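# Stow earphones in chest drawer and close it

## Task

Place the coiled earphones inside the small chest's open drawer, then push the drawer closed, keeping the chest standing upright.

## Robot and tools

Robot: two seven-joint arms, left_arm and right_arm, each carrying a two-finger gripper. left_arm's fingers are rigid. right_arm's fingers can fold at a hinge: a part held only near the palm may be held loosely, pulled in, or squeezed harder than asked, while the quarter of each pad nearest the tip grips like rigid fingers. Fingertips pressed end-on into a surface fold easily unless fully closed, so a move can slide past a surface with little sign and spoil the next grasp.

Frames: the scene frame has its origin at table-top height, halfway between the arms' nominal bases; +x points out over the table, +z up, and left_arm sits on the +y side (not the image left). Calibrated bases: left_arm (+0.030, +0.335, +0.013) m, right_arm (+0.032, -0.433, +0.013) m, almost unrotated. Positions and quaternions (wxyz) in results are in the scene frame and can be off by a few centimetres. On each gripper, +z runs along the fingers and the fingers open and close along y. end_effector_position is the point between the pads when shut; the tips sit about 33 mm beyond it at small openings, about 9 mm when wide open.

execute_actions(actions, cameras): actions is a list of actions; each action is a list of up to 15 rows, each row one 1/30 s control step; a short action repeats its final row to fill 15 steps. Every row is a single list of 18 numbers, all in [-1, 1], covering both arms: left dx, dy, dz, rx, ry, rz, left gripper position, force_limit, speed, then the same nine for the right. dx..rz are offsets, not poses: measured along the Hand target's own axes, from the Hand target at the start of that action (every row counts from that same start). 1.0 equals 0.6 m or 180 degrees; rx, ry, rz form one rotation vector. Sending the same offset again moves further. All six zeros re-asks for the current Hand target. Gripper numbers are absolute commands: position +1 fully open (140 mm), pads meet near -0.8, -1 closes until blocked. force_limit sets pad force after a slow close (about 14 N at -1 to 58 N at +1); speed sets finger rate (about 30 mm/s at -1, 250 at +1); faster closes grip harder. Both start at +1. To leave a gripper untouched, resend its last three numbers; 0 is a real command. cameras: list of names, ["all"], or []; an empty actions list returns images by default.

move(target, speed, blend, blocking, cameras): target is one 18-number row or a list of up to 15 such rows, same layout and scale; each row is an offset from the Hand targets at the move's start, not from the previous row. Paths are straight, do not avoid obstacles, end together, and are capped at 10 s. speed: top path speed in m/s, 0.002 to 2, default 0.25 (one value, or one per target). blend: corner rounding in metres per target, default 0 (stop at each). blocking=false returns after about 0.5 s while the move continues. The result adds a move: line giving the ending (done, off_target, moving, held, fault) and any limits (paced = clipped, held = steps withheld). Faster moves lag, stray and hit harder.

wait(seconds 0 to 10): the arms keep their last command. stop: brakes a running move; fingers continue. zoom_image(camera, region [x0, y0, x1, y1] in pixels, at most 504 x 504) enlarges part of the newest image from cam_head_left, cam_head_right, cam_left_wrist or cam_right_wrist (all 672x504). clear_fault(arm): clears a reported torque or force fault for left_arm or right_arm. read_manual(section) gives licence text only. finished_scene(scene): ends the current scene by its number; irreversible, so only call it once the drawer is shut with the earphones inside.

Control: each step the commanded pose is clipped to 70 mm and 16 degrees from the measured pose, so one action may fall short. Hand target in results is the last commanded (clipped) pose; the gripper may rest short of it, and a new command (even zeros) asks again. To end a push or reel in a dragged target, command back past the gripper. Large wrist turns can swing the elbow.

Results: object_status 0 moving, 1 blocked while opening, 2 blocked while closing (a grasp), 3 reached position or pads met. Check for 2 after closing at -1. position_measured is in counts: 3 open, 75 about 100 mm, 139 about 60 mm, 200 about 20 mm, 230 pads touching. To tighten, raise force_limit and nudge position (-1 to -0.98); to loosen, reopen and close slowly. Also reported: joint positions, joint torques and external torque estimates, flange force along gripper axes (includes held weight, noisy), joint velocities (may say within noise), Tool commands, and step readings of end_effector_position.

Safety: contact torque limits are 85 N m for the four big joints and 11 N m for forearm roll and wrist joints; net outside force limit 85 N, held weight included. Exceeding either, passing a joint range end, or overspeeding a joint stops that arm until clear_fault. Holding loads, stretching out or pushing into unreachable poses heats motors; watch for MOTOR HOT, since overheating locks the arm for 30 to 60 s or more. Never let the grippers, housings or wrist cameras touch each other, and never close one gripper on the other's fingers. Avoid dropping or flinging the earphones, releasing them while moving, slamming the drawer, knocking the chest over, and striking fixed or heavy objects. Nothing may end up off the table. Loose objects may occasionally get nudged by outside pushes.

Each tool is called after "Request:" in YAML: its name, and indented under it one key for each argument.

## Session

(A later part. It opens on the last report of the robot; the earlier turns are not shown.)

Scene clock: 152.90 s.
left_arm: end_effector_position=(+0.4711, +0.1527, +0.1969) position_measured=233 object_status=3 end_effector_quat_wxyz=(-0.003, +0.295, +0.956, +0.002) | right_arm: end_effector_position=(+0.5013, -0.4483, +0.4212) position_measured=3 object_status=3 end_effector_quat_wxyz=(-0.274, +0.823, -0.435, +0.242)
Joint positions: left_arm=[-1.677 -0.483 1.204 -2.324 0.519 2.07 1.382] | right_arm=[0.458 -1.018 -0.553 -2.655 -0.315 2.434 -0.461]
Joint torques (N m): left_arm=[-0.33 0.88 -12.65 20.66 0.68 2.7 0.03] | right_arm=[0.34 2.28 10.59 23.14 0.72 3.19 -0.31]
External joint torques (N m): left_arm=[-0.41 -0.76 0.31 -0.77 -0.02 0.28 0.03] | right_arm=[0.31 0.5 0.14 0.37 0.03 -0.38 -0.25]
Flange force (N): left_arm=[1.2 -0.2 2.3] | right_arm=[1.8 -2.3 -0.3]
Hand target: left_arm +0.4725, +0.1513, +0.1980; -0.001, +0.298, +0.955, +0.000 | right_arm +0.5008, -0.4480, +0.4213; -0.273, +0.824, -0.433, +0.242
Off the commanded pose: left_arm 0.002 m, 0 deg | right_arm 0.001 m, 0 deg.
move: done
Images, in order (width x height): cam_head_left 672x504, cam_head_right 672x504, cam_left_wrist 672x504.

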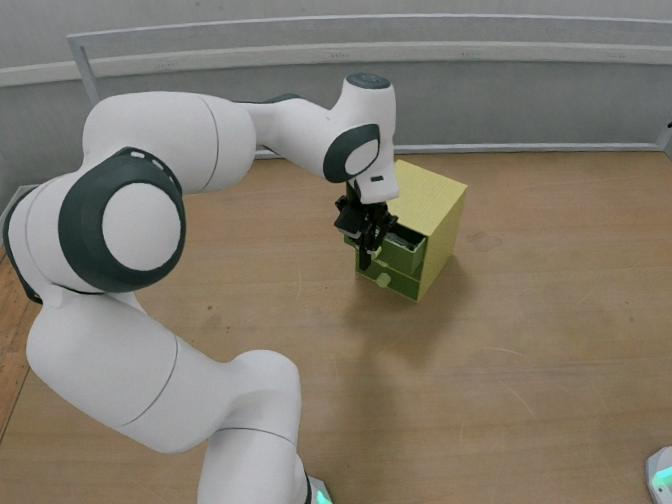

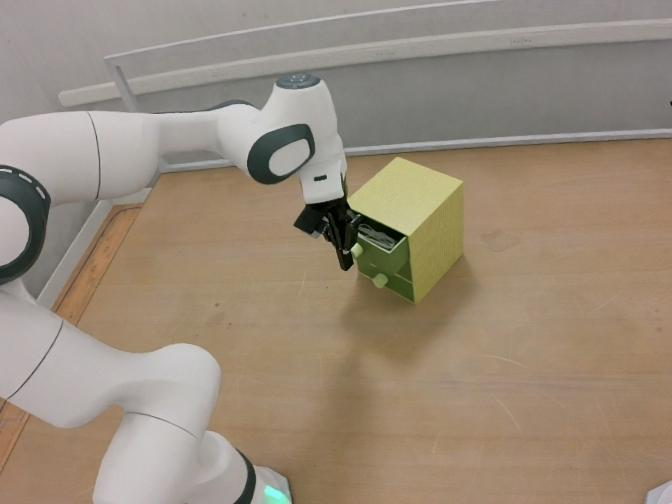

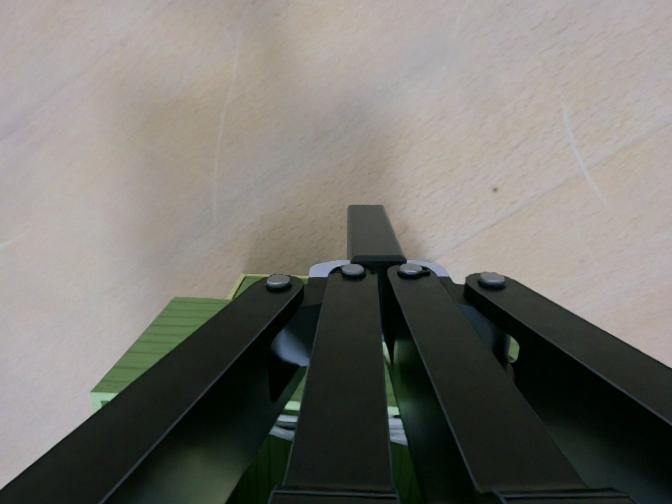

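Request:
move:
  target: [-0.067,-0.006,0,0,0,0,-1,-1,0,0,0,0,0,0,0,1,1,1]
  speed: 0.05
  cameras: ["cam_head_right"]

Request:
zoom_image:
  camera: "cam_head_right"
  region: [270, 120, 480, 310]

Scene clock: 159.07 s.
left_arm: end_effector_position=(+0.5027, +0.1262, +0.1972) position_measured=233 object_status=3 end_effector_quat_wxyz=(-0.001, +0.295, +0.956, +0.001) | right_arm: end_effector_position=(+0.5013, -0.4483, +0.4212) position_measured=3 object_status=3 end_effector_quat_wxyz=(-0.274, +0.823, -0.435, +0.242)
Joint positions: left_arm=[-1.916 -0.405 1.416 -2.201 0.464 2.083 1.412] | right_arm=[0.458 -1.018 -0.553 -2.655 -0.315 2.434 -0.461]
Joint torques (N m): left_arm=[-0.39 5.76 -12.16 21.32 0.67 2.71 0.08] | right_arm=[0.27 2.34 10.61 23.07 0.73 3.2 -0.27]
External joint torques (N m): left_arm=[-0.48 -0.44 -0.08 -0.69 -0.03 0.27 0.08] | right_arm=[0.24 0.65 0.17 0.22 0.03 -0.39 -0.2]
Flange force (N): left_arm=[0.1 -0.5 2.2] | right_arm=[1.5 -2.3 0.1]
Hand target: left_arm +0.5036, +0.1255, +0.1980; -0.001, +0.298, +0.955, +0.000 | right_arm +0.5008, -0.4480, +0.4213; -0.273, +0.824, -0.433, +0.242
Off the commanded pose: left_arm 0.001 m, 0 deg | right_arm 0.001 m, 0 deg.
move: done
Images, in order (width x height): cam_head_right 672x504.

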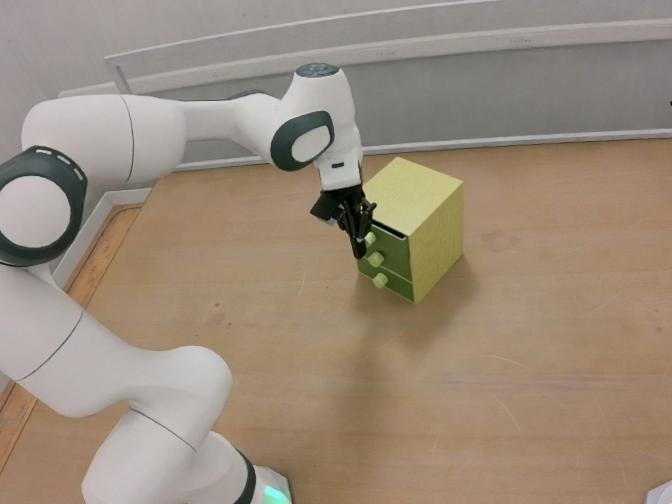

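Scaled by 2.400 from the camera's 672x504 image, which has a finer 960x720 frame.

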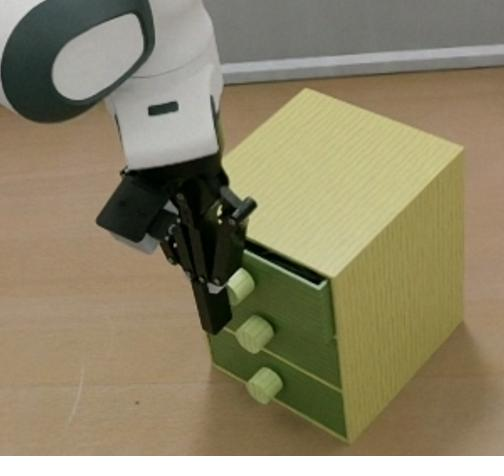

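Request:
move:
  target: [-0.018,-0.004,0,0,0,0,-1,-1,0,0,0,0,0,0,0,1,1,1]
  speed: 0.03
  cameras: ["cam_head_right"]

Request:
zoom_image:
  camera: "cam_head_right"
  region: [330, 180, 450, 310]

Scene clock: 171.70 s.
left_arm: end_effector_position=(+0.5111, +0.1172, +0.1976) position_measured=233 object_status=3 end_effector_quat_wxyz=(+0.000, +0.297, +0.955, +0.000) | right_arm: end_effector_position=(+0.5013, -0.4483, +0.4212) position_measured=3 object_status=3 end_effector_quat_wxyz=(-0.274, +0.823, -0.435, +0.242)
Joint positions: left_arm=[-1.997 -0.401 1.484 -2.167 0.462 2.082 1.413] | right_arm=[0.458 -1.018 -0.553 -2.655 -0.315 2.434 -0.461]
Joint torques (N m): left_arm=[-0.12 8.51 -12.01 21.46 0.7 2.53 -0.11] | right_arm=[0.29 2.33 10.58 23.14 0.72 3.2 -0.29]
External joint torques (N m): left_arm=[-0.34 0.23 0.03 -0.62 -0.01 0.07 -0.11] | right_arm=[0.25 0.59 0.11 0.32 0.02 -0.38 -0.23]
Flange force (N): left_arm=[-0.7 -0.8 2.0] | right_arm=[1.9 -2.3 0.0]
Hand target: left_arm +0.5111, +0.1174, +0.1979; -0.001, +0.298, +0.955, +0.000 | right_arm +0.5008, -0.4480, +0.4213; -0.273, +0.824, -0.433, +0.242
Off the commanded pose: left_arm 0.000 m, 0 deg | right_arm 0.001 m, 0 deg.
move: done
Images, in order (width x height): cam_head_right 672x504.

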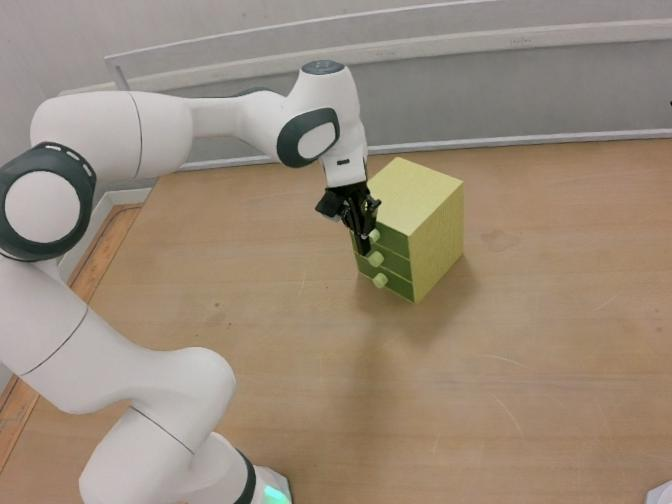

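Scaled by 3.877 from the camera's 672x504 image, which has a finer 960x720 frame.

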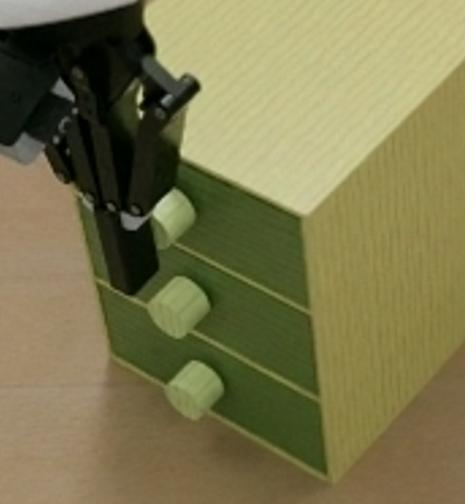

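Request:
move:
  target:
    - [-0.006,0,0,0,0,0,-1,-1,0,0,0,0,0,0,0,1,1,1]
    - [0.15,0,0,0,0,0,-1,-1,0,0,0,0,0,0,0,1,1,1]
  speed: [0.03,0.12]
  cameras: ["cam_head_right"]

Request:
zoom_image:
  camera: "cam_head_right"
  region: [330, 140, 480, 310]

Scene clock: 177.07 s.
left_arm: end_effector_position=(+0.4381, +0.1677, +0.1989) position_measured=233 object_status=3 end_effector_quat_wxyz=(+0.001, +0.301, +0.954, -0.002) | right_arm: end_effector_position=(+0.5013, -0.4483, +0.4212) position_measured=3 object_status=3 end_effector_quat_wxyz=(-0.274, +0.823, -0.435, +0.242)
Joint positions: left_arm=[-1.53 -0.598 1.066 -2.436 0.583 2.043 1.341] | right_arm=[0.458 -1.018 -0.553 -2.655 -0.315 2.434 -0.461]
Joint velocities: left_arm=[-0.001 0 -0.001 0 0 0.001 -0.005] | right_arm=[within noise]
Joint torques (N m): left_arm=[0.36 1.41 -15.07 19.4 0.69 2.58 -0.36] | right_arm=[0.3 2.31 10.59 23.12 0.73 3.19 -0.27]
External joint torques (N m): left_arm=[0.22 0.92 -1.05 -1.51 -0.02 0.12 -0.36] | right_arm=[0.3 0.69 0.15 0.23 0.03 -0.4 -0.21]
Flange force (N): left_arm=[5.3 -3.3 1.3] | right_arm=[1.7 -2.5 0.2]
Hand target: left_arm +0.4370, +0.1685, +0.1980; -0.001, +0.298, +0.955, +0.000 | right_arm +0.5008, -0.4480, +0.4213; -0.273, +0.824, -0.433, +0.242
Off the commanded pose: left_arm 0.002 m, 0 deg | right_arm 0.001 m, 0 deg.
move: done
Images, in order (width x height): cam_head_right 672x504.

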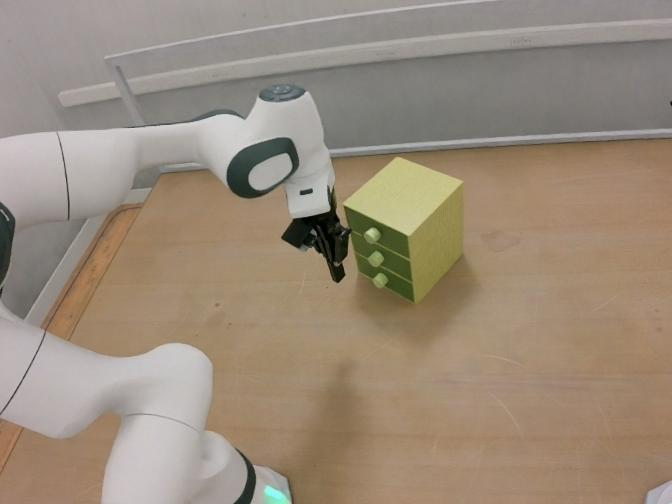

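Scaled by 2.965 from the camera's 672x504 image, which has a finer 960x720 frame.

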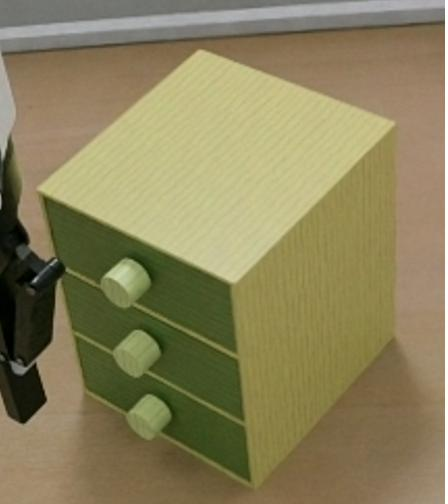

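Request:
finished_scene:
  scene: 2

The scene is finished: the task was done.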